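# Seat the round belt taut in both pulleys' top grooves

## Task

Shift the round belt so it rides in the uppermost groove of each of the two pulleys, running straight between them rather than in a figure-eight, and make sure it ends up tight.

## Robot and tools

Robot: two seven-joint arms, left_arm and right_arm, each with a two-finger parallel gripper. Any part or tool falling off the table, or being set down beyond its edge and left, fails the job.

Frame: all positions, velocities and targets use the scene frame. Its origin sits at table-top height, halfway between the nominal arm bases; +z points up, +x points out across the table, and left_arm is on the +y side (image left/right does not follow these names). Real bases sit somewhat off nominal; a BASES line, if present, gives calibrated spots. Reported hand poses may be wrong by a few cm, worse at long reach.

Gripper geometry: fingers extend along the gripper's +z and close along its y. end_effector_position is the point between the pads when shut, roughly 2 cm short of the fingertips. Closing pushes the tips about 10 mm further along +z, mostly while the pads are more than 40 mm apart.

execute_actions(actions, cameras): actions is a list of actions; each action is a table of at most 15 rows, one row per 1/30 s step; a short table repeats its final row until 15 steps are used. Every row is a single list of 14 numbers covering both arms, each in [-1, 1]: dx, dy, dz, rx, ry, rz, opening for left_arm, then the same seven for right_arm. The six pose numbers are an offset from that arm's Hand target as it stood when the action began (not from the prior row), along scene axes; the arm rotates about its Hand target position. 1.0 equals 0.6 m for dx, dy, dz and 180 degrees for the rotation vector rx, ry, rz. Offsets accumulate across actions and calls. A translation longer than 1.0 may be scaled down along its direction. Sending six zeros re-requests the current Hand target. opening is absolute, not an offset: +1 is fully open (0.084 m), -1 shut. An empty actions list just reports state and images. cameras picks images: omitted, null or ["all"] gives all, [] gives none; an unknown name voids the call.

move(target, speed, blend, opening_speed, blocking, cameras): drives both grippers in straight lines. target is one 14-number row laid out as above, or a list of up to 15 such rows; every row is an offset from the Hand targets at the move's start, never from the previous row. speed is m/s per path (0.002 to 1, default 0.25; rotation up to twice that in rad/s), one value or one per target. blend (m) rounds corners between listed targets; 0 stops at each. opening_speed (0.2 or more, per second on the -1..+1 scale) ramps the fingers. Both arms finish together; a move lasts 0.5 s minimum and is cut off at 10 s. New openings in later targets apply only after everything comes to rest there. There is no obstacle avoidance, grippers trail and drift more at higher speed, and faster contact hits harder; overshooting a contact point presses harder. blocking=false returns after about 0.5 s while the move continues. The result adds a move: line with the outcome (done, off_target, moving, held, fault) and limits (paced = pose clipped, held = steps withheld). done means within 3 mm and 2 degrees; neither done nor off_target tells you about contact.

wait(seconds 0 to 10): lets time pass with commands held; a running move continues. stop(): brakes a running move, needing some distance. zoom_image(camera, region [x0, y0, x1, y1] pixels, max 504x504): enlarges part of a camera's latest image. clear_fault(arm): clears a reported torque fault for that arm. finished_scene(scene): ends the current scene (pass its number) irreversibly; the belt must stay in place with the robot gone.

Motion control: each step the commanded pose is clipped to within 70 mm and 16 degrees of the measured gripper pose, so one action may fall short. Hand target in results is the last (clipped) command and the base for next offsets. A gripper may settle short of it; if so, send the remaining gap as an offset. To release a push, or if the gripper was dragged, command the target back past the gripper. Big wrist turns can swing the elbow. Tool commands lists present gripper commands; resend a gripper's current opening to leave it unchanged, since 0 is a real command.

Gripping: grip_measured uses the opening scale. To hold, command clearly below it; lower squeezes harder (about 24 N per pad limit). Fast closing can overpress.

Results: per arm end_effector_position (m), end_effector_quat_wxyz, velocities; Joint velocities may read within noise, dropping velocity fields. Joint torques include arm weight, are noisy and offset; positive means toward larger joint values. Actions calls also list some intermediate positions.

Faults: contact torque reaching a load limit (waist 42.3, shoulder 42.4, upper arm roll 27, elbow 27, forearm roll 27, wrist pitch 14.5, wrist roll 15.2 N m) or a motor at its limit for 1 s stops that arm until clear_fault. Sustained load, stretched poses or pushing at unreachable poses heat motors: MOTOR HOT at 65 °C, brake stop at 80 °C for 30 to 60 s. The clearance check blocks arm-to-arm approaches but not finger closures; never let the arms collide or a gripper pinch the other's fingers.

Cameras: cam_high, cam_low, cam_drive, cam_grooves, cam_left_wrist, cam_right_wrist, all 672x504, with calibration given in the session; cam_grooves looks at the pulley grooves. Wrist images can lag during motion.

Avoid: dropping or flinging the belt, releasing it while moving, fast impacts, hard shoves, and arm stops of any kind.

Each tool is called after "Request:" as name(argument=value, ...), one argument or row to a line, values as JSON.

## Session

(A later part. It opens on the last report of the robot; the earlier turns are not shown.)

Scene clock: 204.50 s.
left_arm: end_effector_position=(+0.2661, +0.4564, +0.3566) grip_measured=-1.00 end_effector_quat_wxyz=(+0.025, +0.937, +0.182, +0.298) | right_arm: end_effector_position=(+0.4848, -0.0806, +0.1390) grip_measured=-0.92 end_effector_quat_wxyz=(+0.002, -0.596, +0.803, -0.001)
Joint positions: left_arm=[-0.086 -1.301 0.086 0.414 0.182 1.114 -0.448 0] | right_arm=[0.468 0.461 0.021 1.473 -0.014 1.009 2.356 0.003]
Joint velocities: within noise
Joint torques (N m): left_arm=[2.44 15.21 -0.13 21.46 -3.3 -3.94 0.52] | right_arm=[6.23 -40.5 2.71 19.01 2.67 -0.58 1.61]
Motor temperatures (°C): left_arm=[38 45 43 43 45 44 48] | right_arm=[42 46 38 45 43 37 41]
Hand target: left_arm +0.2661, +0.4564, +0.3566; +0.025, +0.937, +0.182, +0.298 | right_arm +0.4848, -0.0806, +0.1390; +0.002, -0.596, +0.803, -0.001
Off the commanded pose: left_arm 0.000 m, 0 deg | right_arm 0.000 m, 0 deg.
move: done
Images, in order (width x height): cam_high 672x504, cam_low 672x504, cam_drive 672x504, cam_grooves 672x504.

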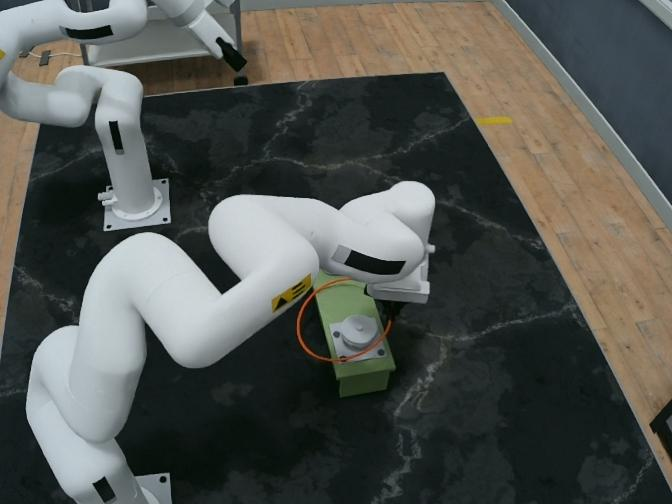

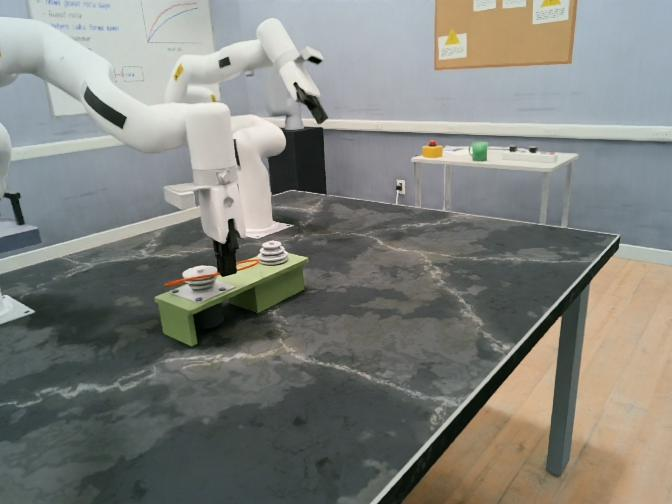

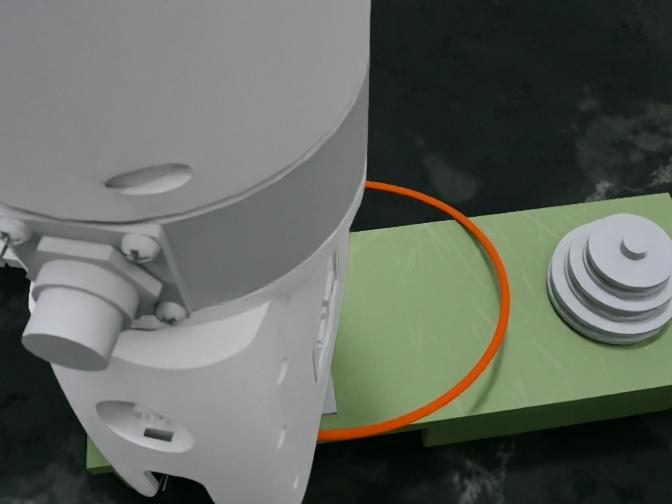

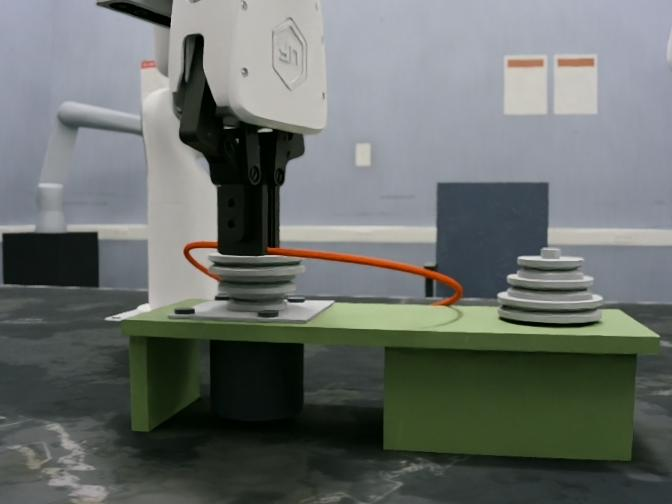

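Request:
move(
  target=[
    [0,0,0,0,0,0,-1,0,-0.005,-0.022,0,0,0,-1],
    [0,0,0,0,0,0,-1,0,0.014,-0.022,0,0,0,-1],
  ],
  speed=[0.04,0.03],
  cameras=["cam_grooves","cam_high","cam_low"],
)

Request:
zoom_image(
  camera="cam_grooves",
  region=[150, 200, 550, 350],
)

Request:
zoom_image(
  camera="cam_low",
  region=[120, 220, 340, 360],
)

Request:
zoom_image(
  camera="cam_high",
  region=[280, 230, 420, 380],
)

Scene clock: 210.80 s.
left_arm: end_effector_position=(+0.2661, +0.4564, +0.3566) grip_measured=-1.00 end_effector_quat_wxyz=(+0.025, +0.937, +0.182, +0.298) | right_arm: end_effector_position=(+0.4848, -0.0723, +0.1258) grip_measured=-0.92 end_effector_quat_wxyz=(+0.002, -0.596, +0.803, -0.001)
Joint positions: left_arm=[-0.086 -1.301 0.086 0.414 0.182 1.114 -0.448 0] | right_arm=[0.479 0.49 0.023 1.478 -0.016 0.984 2.37 0.003]
Joint velocities: within noise
Joint torques (N m): left_arm=[2.86 15.36 -0.13 21.51 -3.21 -3.96 0.63] | right_arm=[6.31 -25.93 2.84 18.85 -2.34 -0.33 1.48]
Motor temperatures (°C): left_arm=[38 45 43 43 45 44 48] | right_arm=[42 46 38 46 43 37 41]
Hand target: left_arm +0.2661, +0.4564, +0.3566; +0.025, +0.937, +0.182, +0.298 | right_arm +0.4848, -0.0722, +0.1258; +0.002, -0.596, +0.803, -0.001
Off the commanded pose: left_arm 0.000 m, 0 deg | right_arm 0.000 m, 0 deg.
move: done
Images, in order (width x height): cam_high 672x504, cam_low 672x504, cam_grooves 672x504.

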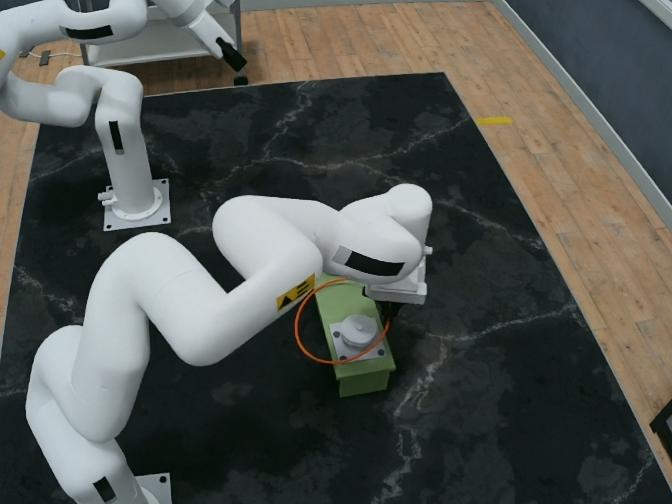

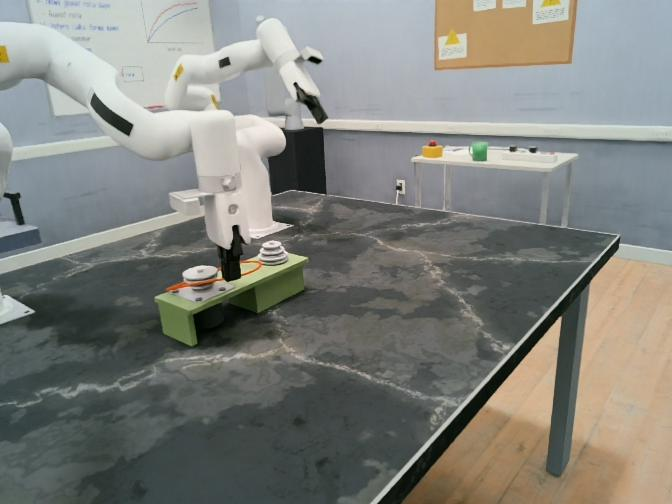

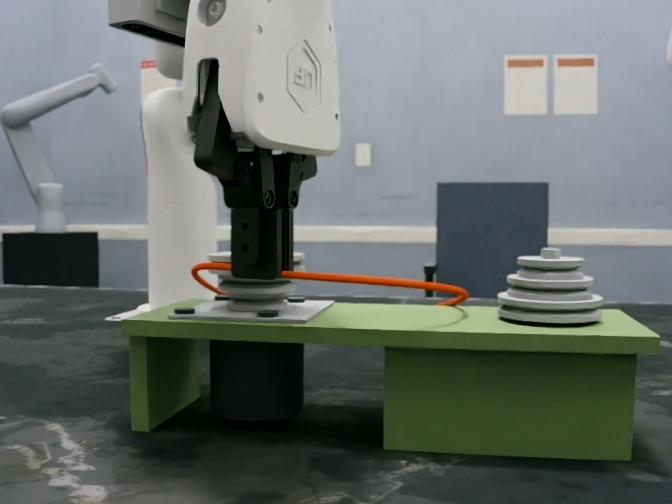

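Scaled by 1.260 from the camera's 672x504 image, which has a finer 960x720 frame.

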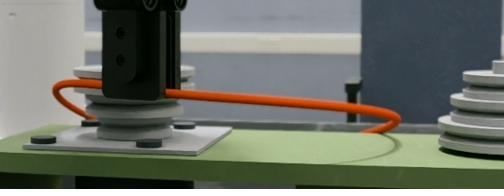

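Scaled by 2.291 from the camera's 672x504 image, which has a finer 960x720 frame.

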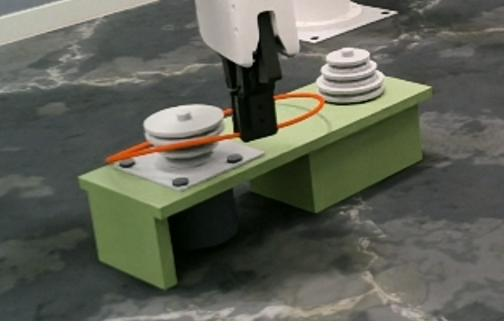

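Scaled by 3.360 from the camera's 672x504 image, which has a finer 960x720 frame.

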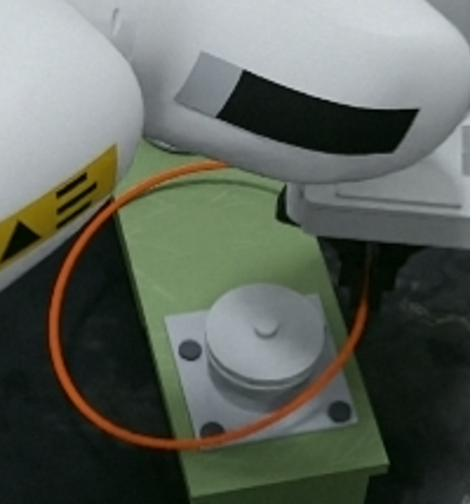

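Request:
execute_actions(
  actions=[],
)

Scene clock: 229.40 s.
left_arm: end_effector_position=(+0.2661, +0.4564, +0.3566) grip_measured=-1.00 end_effector_quat_wxyz=(+0.025, +0.937, +0.182, +0.298) | right_arm: end_effector_position=(+0.4848, -0.0722, +0.1258) grip_measured=-0.92 end_effector_quat_wxyz=(+0.002, -0.596, +0.803, -0.001)
Joint positions: left_arm=[-0.086 -1.301 0.086 0.414 0.182 1.114 -0.448 0] | right_arm=[0.479 0.49 0.023 1.478 -0.016 0.985 2.37 0.003]
Joint velocities: within noise
Joint torques (N m): left_arm=[2.99 15.26 -0.17 21.55 -3.29 -3.86 0.46] | right_arm=[5.55 -26.35 2.22 17.37 -1.96 -1.22 1.54]
Motor temperatures (°C): left_arm=[38 45 43 43 45 44 48] | right_arm=[42 46 38 46 43 37 41]
Hand target: left_arm +0.2661, +0.4564, +0.3566; +0.025, +0.937, +0.182, +0.298 | right_arm +0.4848, -0.0722, +0.1258; +0.002, -0.596, +0.803, -0.001
Tool commands: left_gripper/opening=-1.0 right_gripper/opening=-1.0
Off the commanded pose: left_arm 0.000 m, 0 deg | right_arm 0.000 m, 0 deg.
camera_calibration:
cam_left_wrist: T_world_to_cam=[[0.313296, -0.938889, 0.142596, 0.325205], [-0.758881, -0.337791, -0.556774, 0.621563], [0.570917, 0.066222, -0.818333, 0.242714], [0, 0, 0, 1]] pos_world=[0.231237, 0.499217, 0.498318]
cam_right_wrist: T_world_to_cam=[[-0.95727, 0.289192, -0.00147481, 0.520294], [0.289193, 0.957271, -0.0005689, -0.00559047], [0.00124727, -0.000971096, -0.999999, 0.2569], [0, 0, 0, 1]] pos_world=[0.499358, -0.144864, 0.257664]

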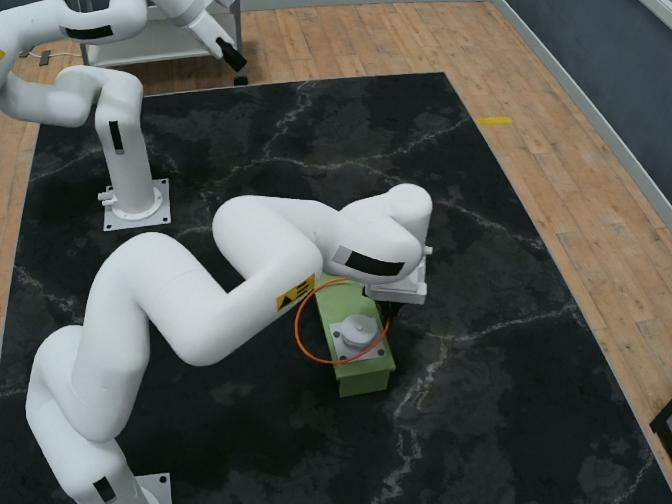

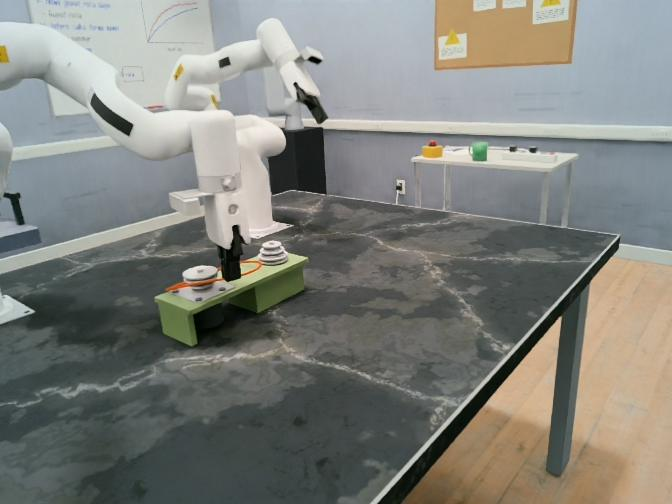

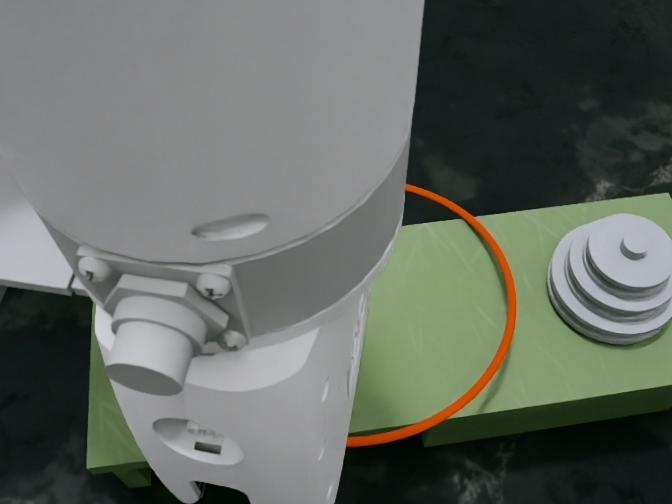

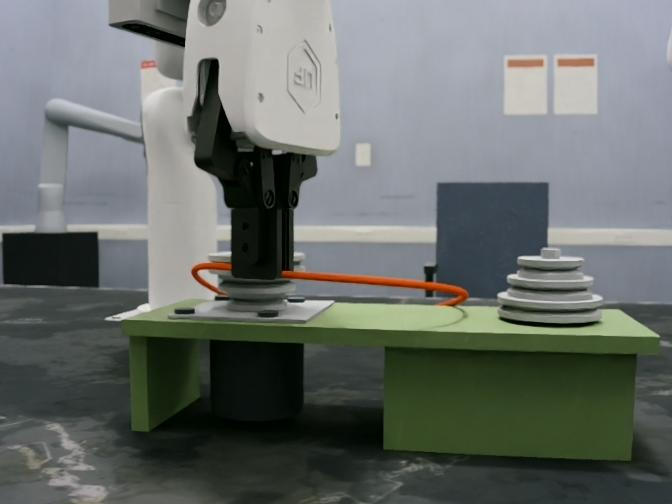

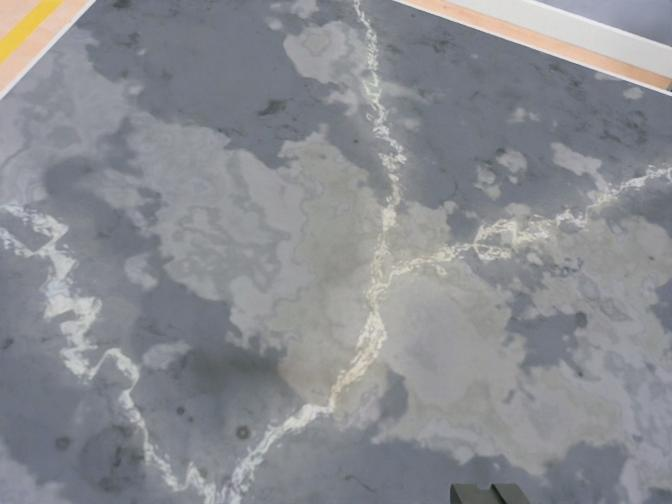

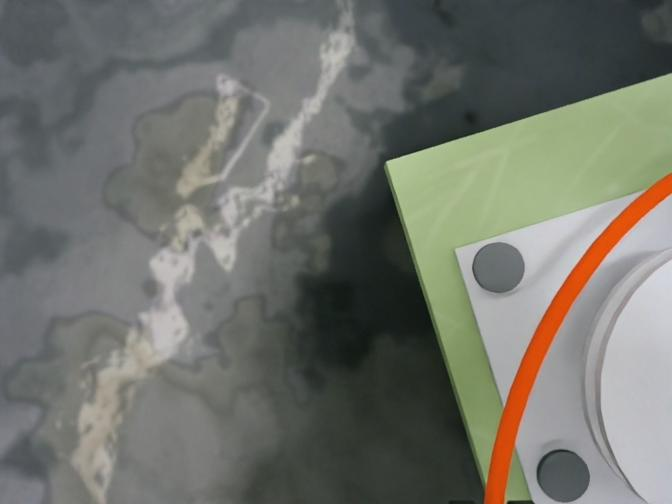

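Request:
move(
  target=[0,0,0,0,0,0,-1,0.0,0.022,0.002,0,0,0,-1],
  speed=0.05,
)

Request:
zoom_image(
  camera="cam_grooves",
  region=[120, 200, 320, 350],
)

Request:
zoom_image(
  camera="cam_high",
  region=[270, 260, 430, 380],
)

Request:
zoom_image(
  camera="cam_low",
  region=[150, 230, 310, 350],
)

Scene clock: 234.53 s.
left_arm: end_effector_position=(+0.2661, +0.4564, +0.3566) grip_measured=-1.00 end_effector_quat_wxyz=(+0.025, +0.937, +0.182, +0.298) | right_arm: end_effector_position=(+0.4848, -0.0591, +0.1270) grip_measured=-0.92 end_effector_quat_wxyz=(+0.002, -0.596, +0.803, -0.001)
Joint positions: left_arm=[-0.086 -1.301 0.086 0.414 0.182 1.114 -0.448 0] | right_arm=[0.495 0.51 0.027 1.512 -0.019 0.999 2.391 0.003]
Joint velocities: within noise
Joint torques (N m): left_arm=[3.41 15.36 -0.23 21.51 -3.13 -3.9 0.41] | right_arm=[6.05 -26.19 2.71 18.92 -2.47 -0.52 1.67]
Motor temperatures (°C): left_arm=[38 45 43 43 45 44 48] | right_arm=[42 45 38 46 43 37 41]
Hand target: left_arm +0.2661, +0.4564, +0.3566; +0.025, +0.937, +0.182, +0.298 | right_arm +0.4848, -0.0590, +0.1270; +0.002, -0.596, +0.803, -0.001
Off the commanded pose: left_arm 0.000 m, 0 deg | right_arm 0.000 m, 0 deg.
move: done
camera_calibration:
cam_left_wrist: T_world_to_cam=[[0.313296, -0.938889, 0.142596, 0.325205], [-0.758881, -0.337791, -0.556774, 0.621563], [0.570917, 0.066222, -0.818333, 0.242714], [0, 0, 0, 1]] pos_world=[0.231237, 0.499217, 0.498318]
cam_right_wrist: T_world_to_cam=[[-0.95727, 0.289192, -0.00147481, 0.516507], [0.289193, 0.957271, -0.0005689, -0.01813], [0.00124727, -0.000971096, -0.999999, 0.258113], [0, 0, 0, 1]] pos_world=[0.499358, -0.131764, 0.258864]

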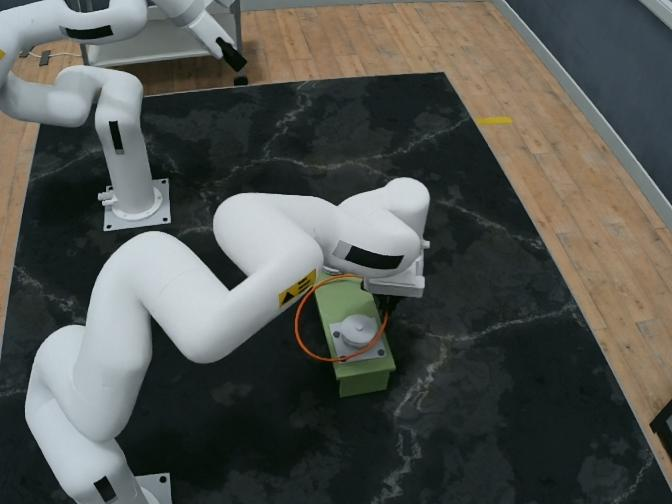

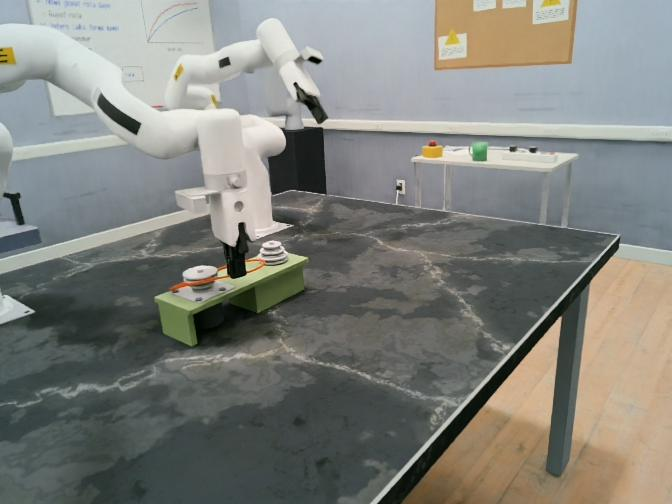

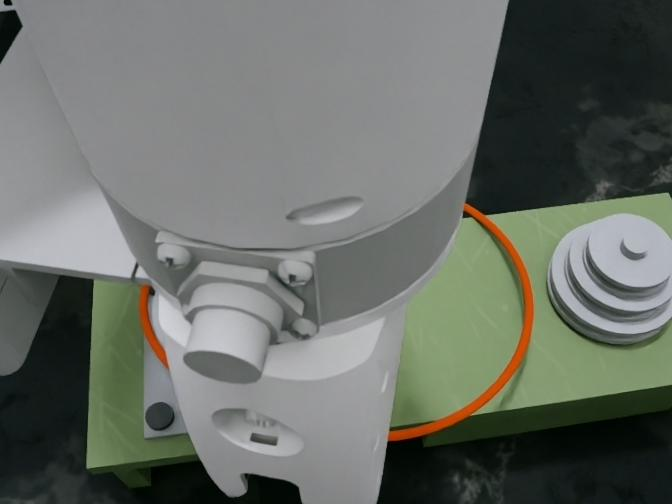

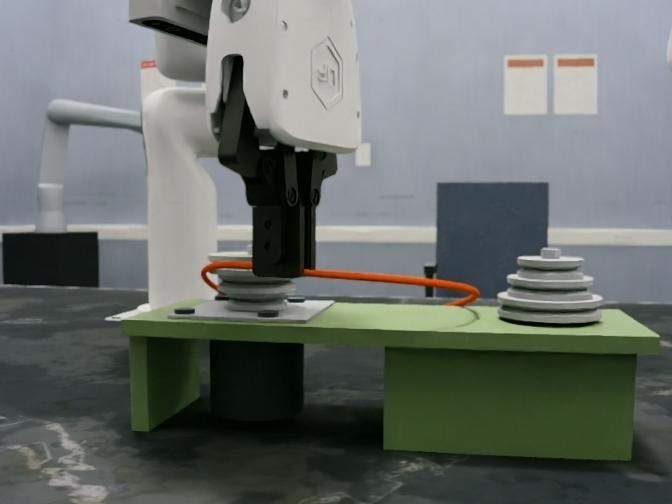

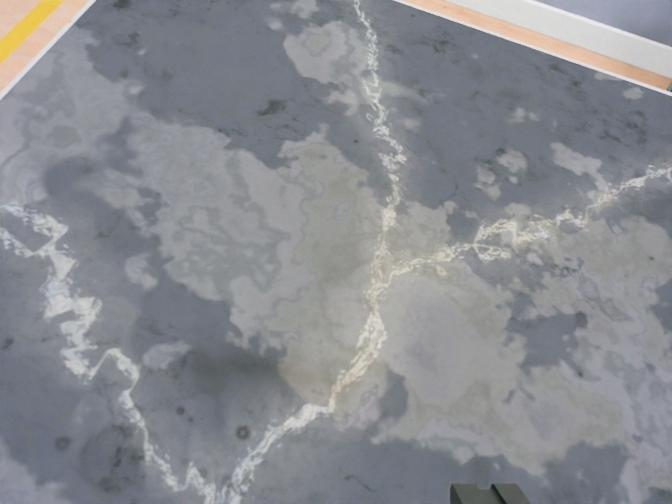

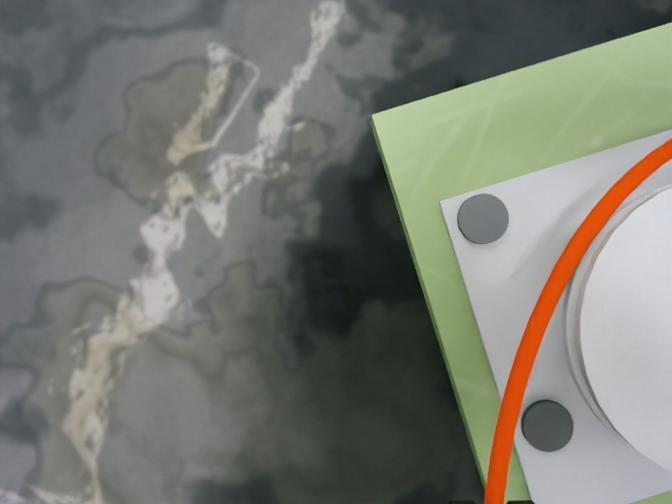

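Scaled by 2.520 from the camera's 672x504 image, which has a finer 960x720 frame.

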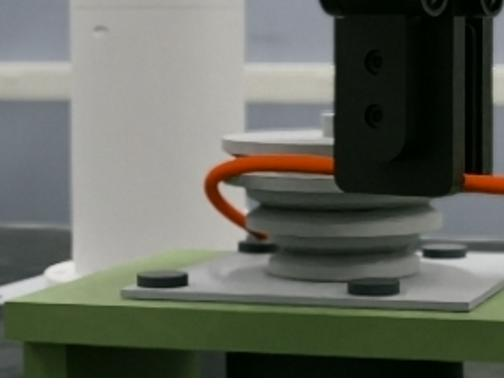

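Scaled by 3.150 from the camera's 672x504 image, which has a finer 960x720 frame.

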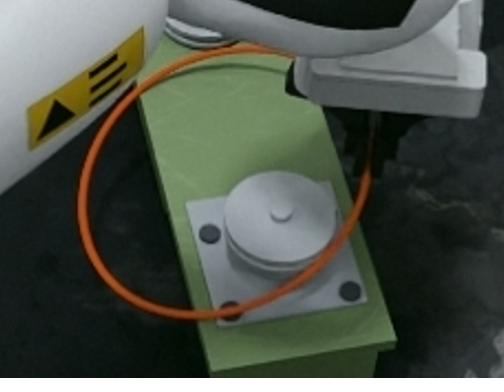

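Scaled by 3.150 from the camera's 672x504 image, which has a finer 960x720 frame.

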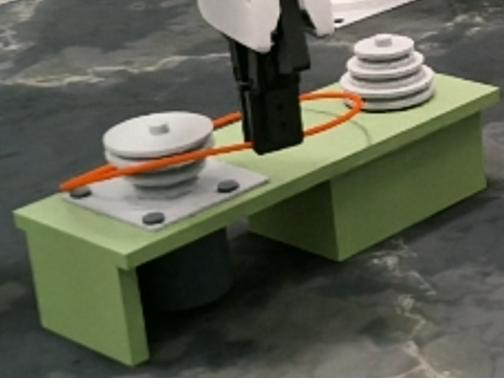

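Request:
move(
  target=[0,0,0,0,0,0,-1,0.035,0.01,0.003,0,0.08,0,-1],
  speed=0.05,
)

Request:
zoom_image(
  camera="cam_grooves",
  region=[120, 200, 320, 350],
)

Request:
zoom_image(
  camera="cam_high",
  region=[270, 260, 430, 380],
)

Request:
zoom_image(
  camera="cam_low",
  region=[150, 230, 310, 350],
)

Scene clock: 246.63 s.
left_arm: end_effector_position=(+0.2661, +0.4564, +0.3566) grip_measured=-1.00 end_effector_quat_wxyz=(+0.025, +0.937, +0.182, +0.298) | right_arm: end_effector_position=(+0.5058, -0.0530, +0.1288) grip_measured=-0.92 end_effector_quat_wxyz=(-0.099, -0.591, +0.797, +0.073)
Joint positions: left_arm=[-0.086 -1.301 0.086 0.414 0.182 1.114 -0.448 0] | right_arm=[0.431 0.814 0.06 2.045 0.068 1.453 2.323 0.003]
Joint velocities: within noise
Joint torques (N m): left_arm=[3.79 15.21 -0.14 21.63 -3.31 -3.94 0.27] | right_arm=[-5.16 -31.91 3.37 18.92 2.69 0.13 -1.27]
Motor temperatures (°C): left_arm=[38 45 43 43 45 44 48] | right_arm=[42 45 38 46 43 37 41]
Hand target: left_arm +0.2661, +0.4564, +0.3566; +0.025, +0.937, +0.182, +0.298 | right_arm +0.5058, -0.0530, +0.1288; -0.099, -0.591, +0.797, +0.073
Off the commanded pose: left_arm 0.000 m, 0 deg | right_arm 0.000 m, 0 deg.
move: done
camera_calibration:
cam_left_wrist: T_world_to_cam=[[0.313296, -0.938889, 0.142596, 0.325205], [-0.758881, -0.337791, -0.556774, 0.621563], [0.570917, 0.066222, -0.818333, 0.242714], [0, 0, 0, 1]] pos_world=[0.231237, 0.499217, 0.498318]
cam_right_wrist: T_world_to_cam=[[-0.927573, 0.289183, 0.236604, 0.489159], [0.279985, 0.957274, -0.0723579, -0.0161503], [-0.24742, -0.000871458, -0.968908, 0.381611], [0, 0, 0, 1]] pos_world=[0.552671, -0.125664, 0.25284]

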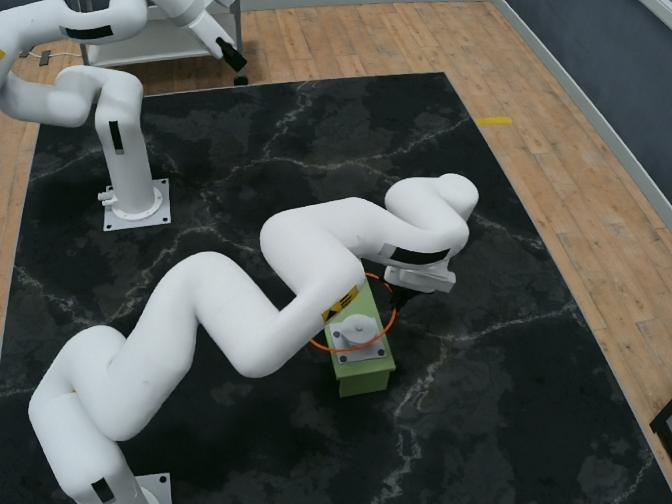

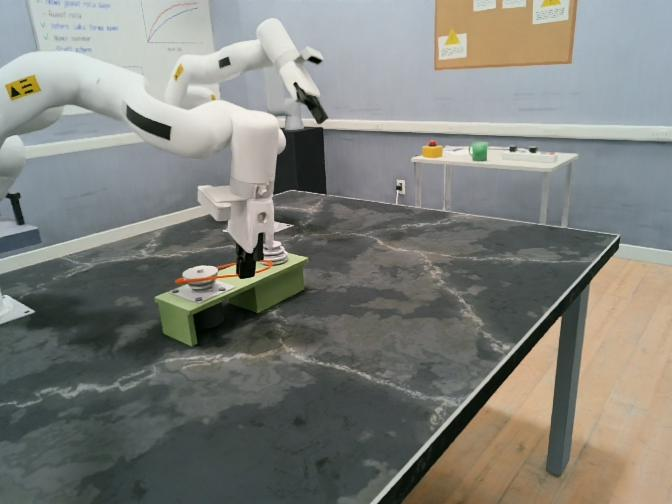

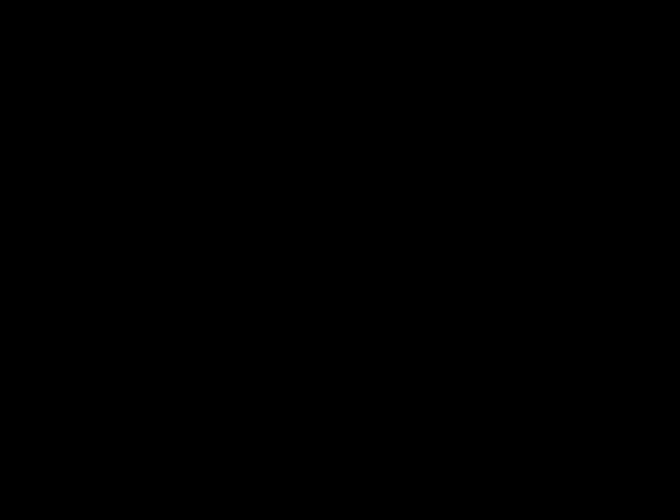

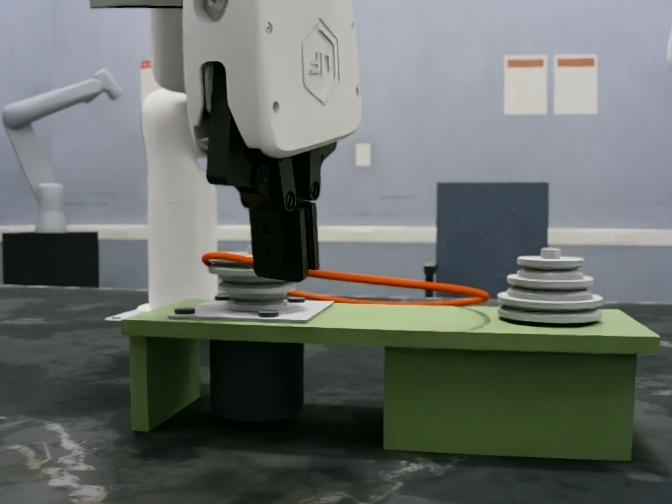

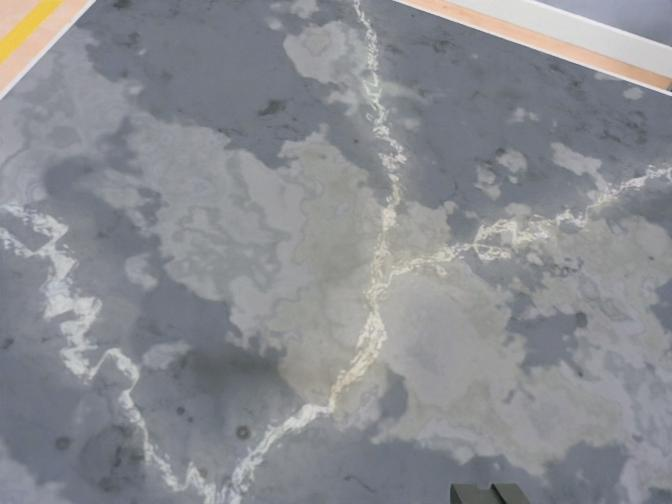

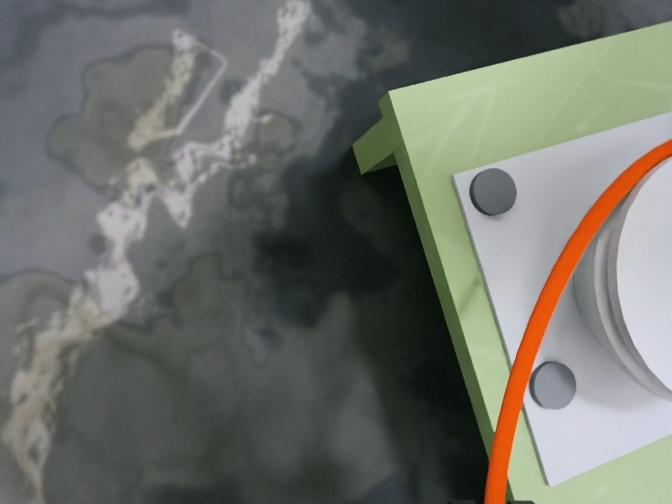

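Scaled by 2.520 from the camera's 672x504 image, which has a finer 960x720 frame.

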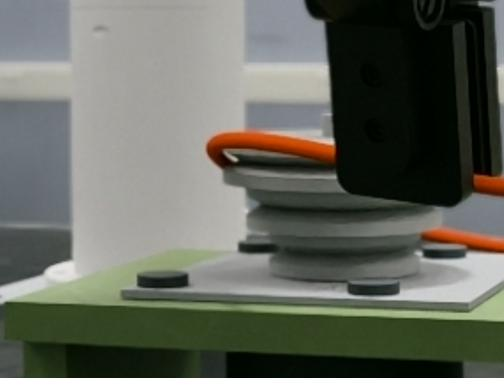

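Scaled by 3.150 from the camera's 672x504 image, which has a finer 960x720 frame.

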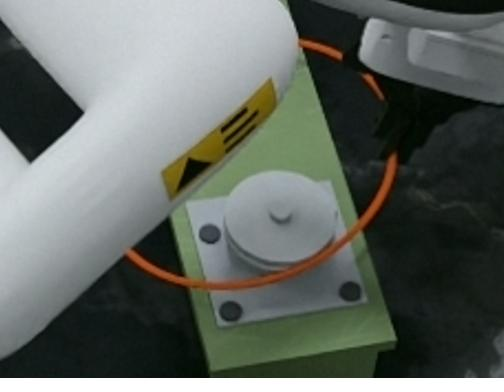

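Scaled by 3.150 from the camera's 672x504 image, which has a finer 960x720 frame.

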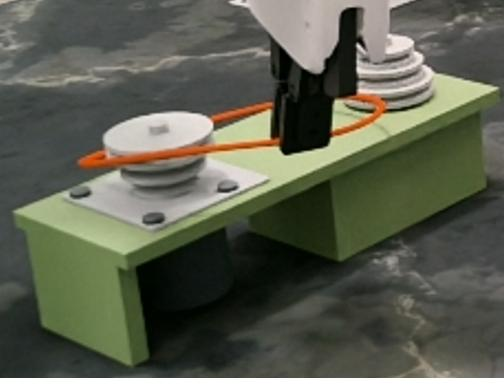

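Request:
move(
  target=[0,0,0,0,0,0,-1,0.0,0.008,0,0.03,0,0,-1],
  speed=0.05,
)

Request:
zoom_image(
  camera="cam_grooves",
  region=[120, 200, 320, 350],
)

Request:
zoom_image(
  camera="cam_high",
  region=[270, 260, 430, 380],
)

Request:
zoom_image(
  camera="cam_low",
  region=[150, 230, 310, 350],
)

Scene clock: 256.27 s.
left_arm: end_effector_position=(+0.2661, +0.4564, +0.3566) grip_measured=-1.00 end_effector_quat_wxyz=(+0.025, +0.937, +0.182, +0.298) | right_arm: end_effector_position=(+0.5058, -0.0482, +0.1288) grip_measured=-0.92 end_effector_quat_wxyz=(-0.071, -0.595, +0.793, +0.111)
Joint positions: left_arm=[-0.086 -1.301 0.086 0.414 0.182 1.114 -0.448 0] | right_arm=[0.388 0.776 0.09 1.968 0.129 1.379 2.272 0.003]
Joint velocities: within noise
Joint torques (N m): left_arm=[3.73 15.46 -0.26 21.68 -3.3 -3.8 0.37] | right_arm=[-4.97 -46.35 4.1 12.51 2.82 -3.08 -1.48]
Motor temperatures (°C): left_arm=[37 45 43 43 45 44 48] | right_arm=[42 46 38 46 43 37 41]
Hand target: left_arm +0.2661, +0.4564, +0.3566; +0.025, +0.937, +0.182, +0.298 | right_arm +0.5058, -0.0482, +0.1288; -0.071, -0.595, +0.793, +0.111
Off the commanded pose: left_arm 0.000 m, 0 deg | right_arm 0.000 m, 0 deg.
move: done
camera_calibration:
cam_left_wrist: T_world_to_cam=[[0.313296, -0.938889, 0.142596, 0.325205], [-0.758881, -0.337791, -0.556774, 0.621563], [0.570917, 0.066222, -0.818333, 0.242714], [0, 0, 0, 1]] pos_world=[0.231237, 0.499217, 0.498318]
cam_right_wrist: T_world_to_cam=[[-0.927548, 0.265664, 0.262827, 0.483244], [0.279986, 0.959837, 0.0179045, -0.0322058], [-0.247514, 0.0901951, -0.964677, 0.38552], [0, 0, 0, 1]] pos_world=[0.552671, -0.132241, 0.24547]

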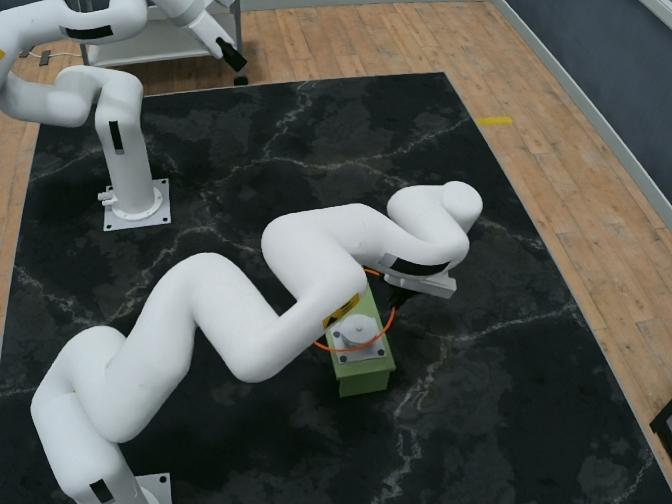

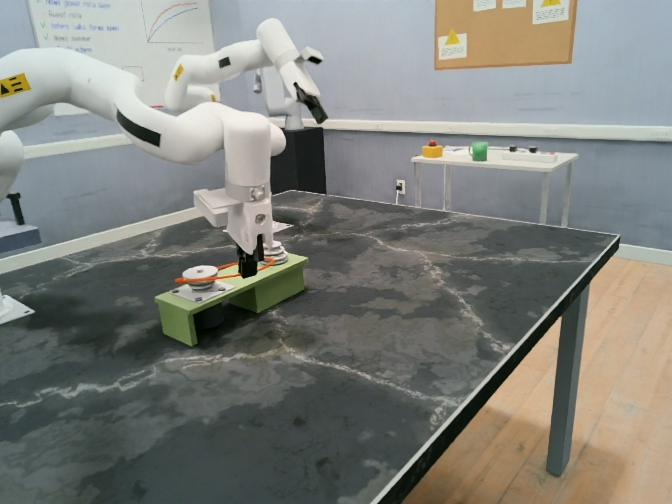

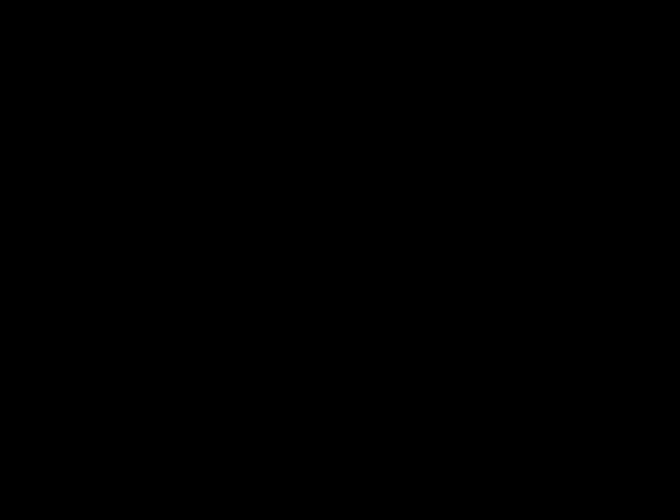

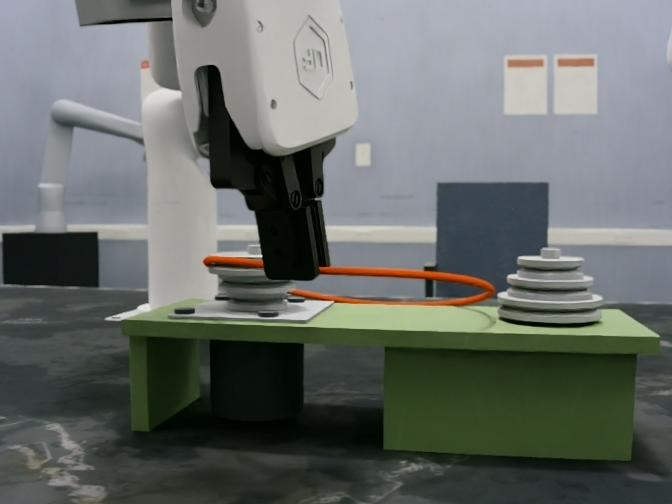

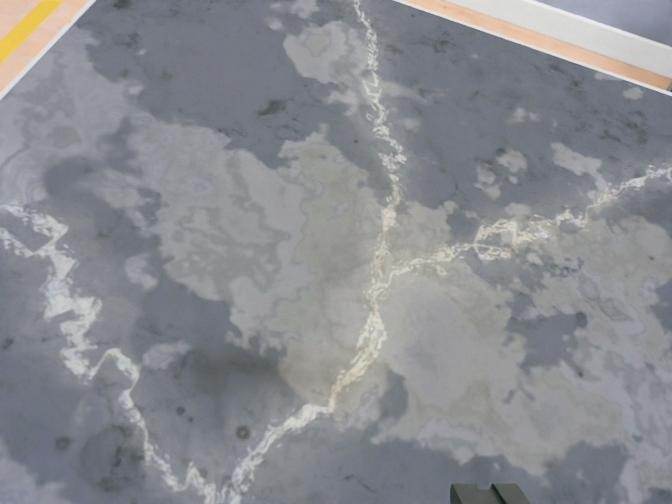

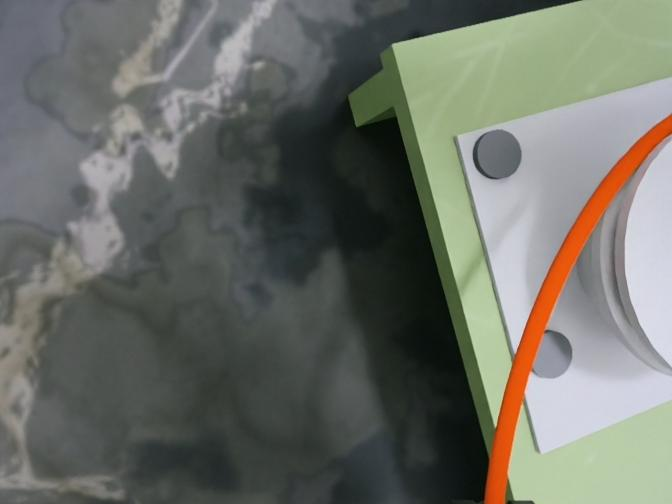

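Scaled by 2.520 from the camera's 672x504 image, which has a finer 960x720 frame.

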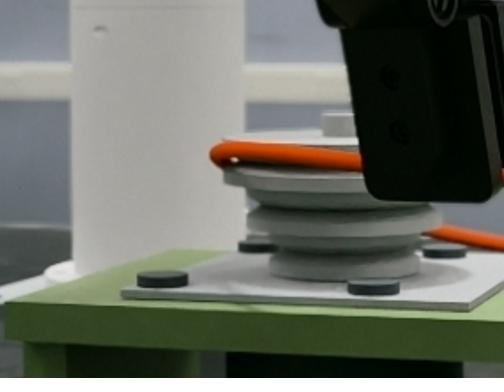

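Scaled by 3.150 from the camera's 672x504 image, which has a finer 960x720 frame.

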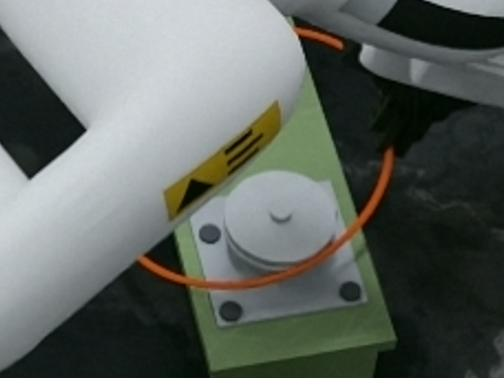

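Scaled by 3.150 from the camera's 672x504 image, which has a finer 960x720 frame.

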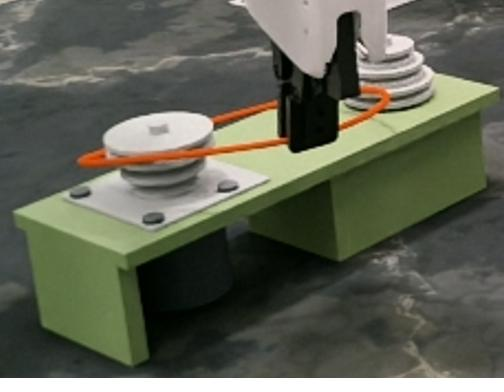

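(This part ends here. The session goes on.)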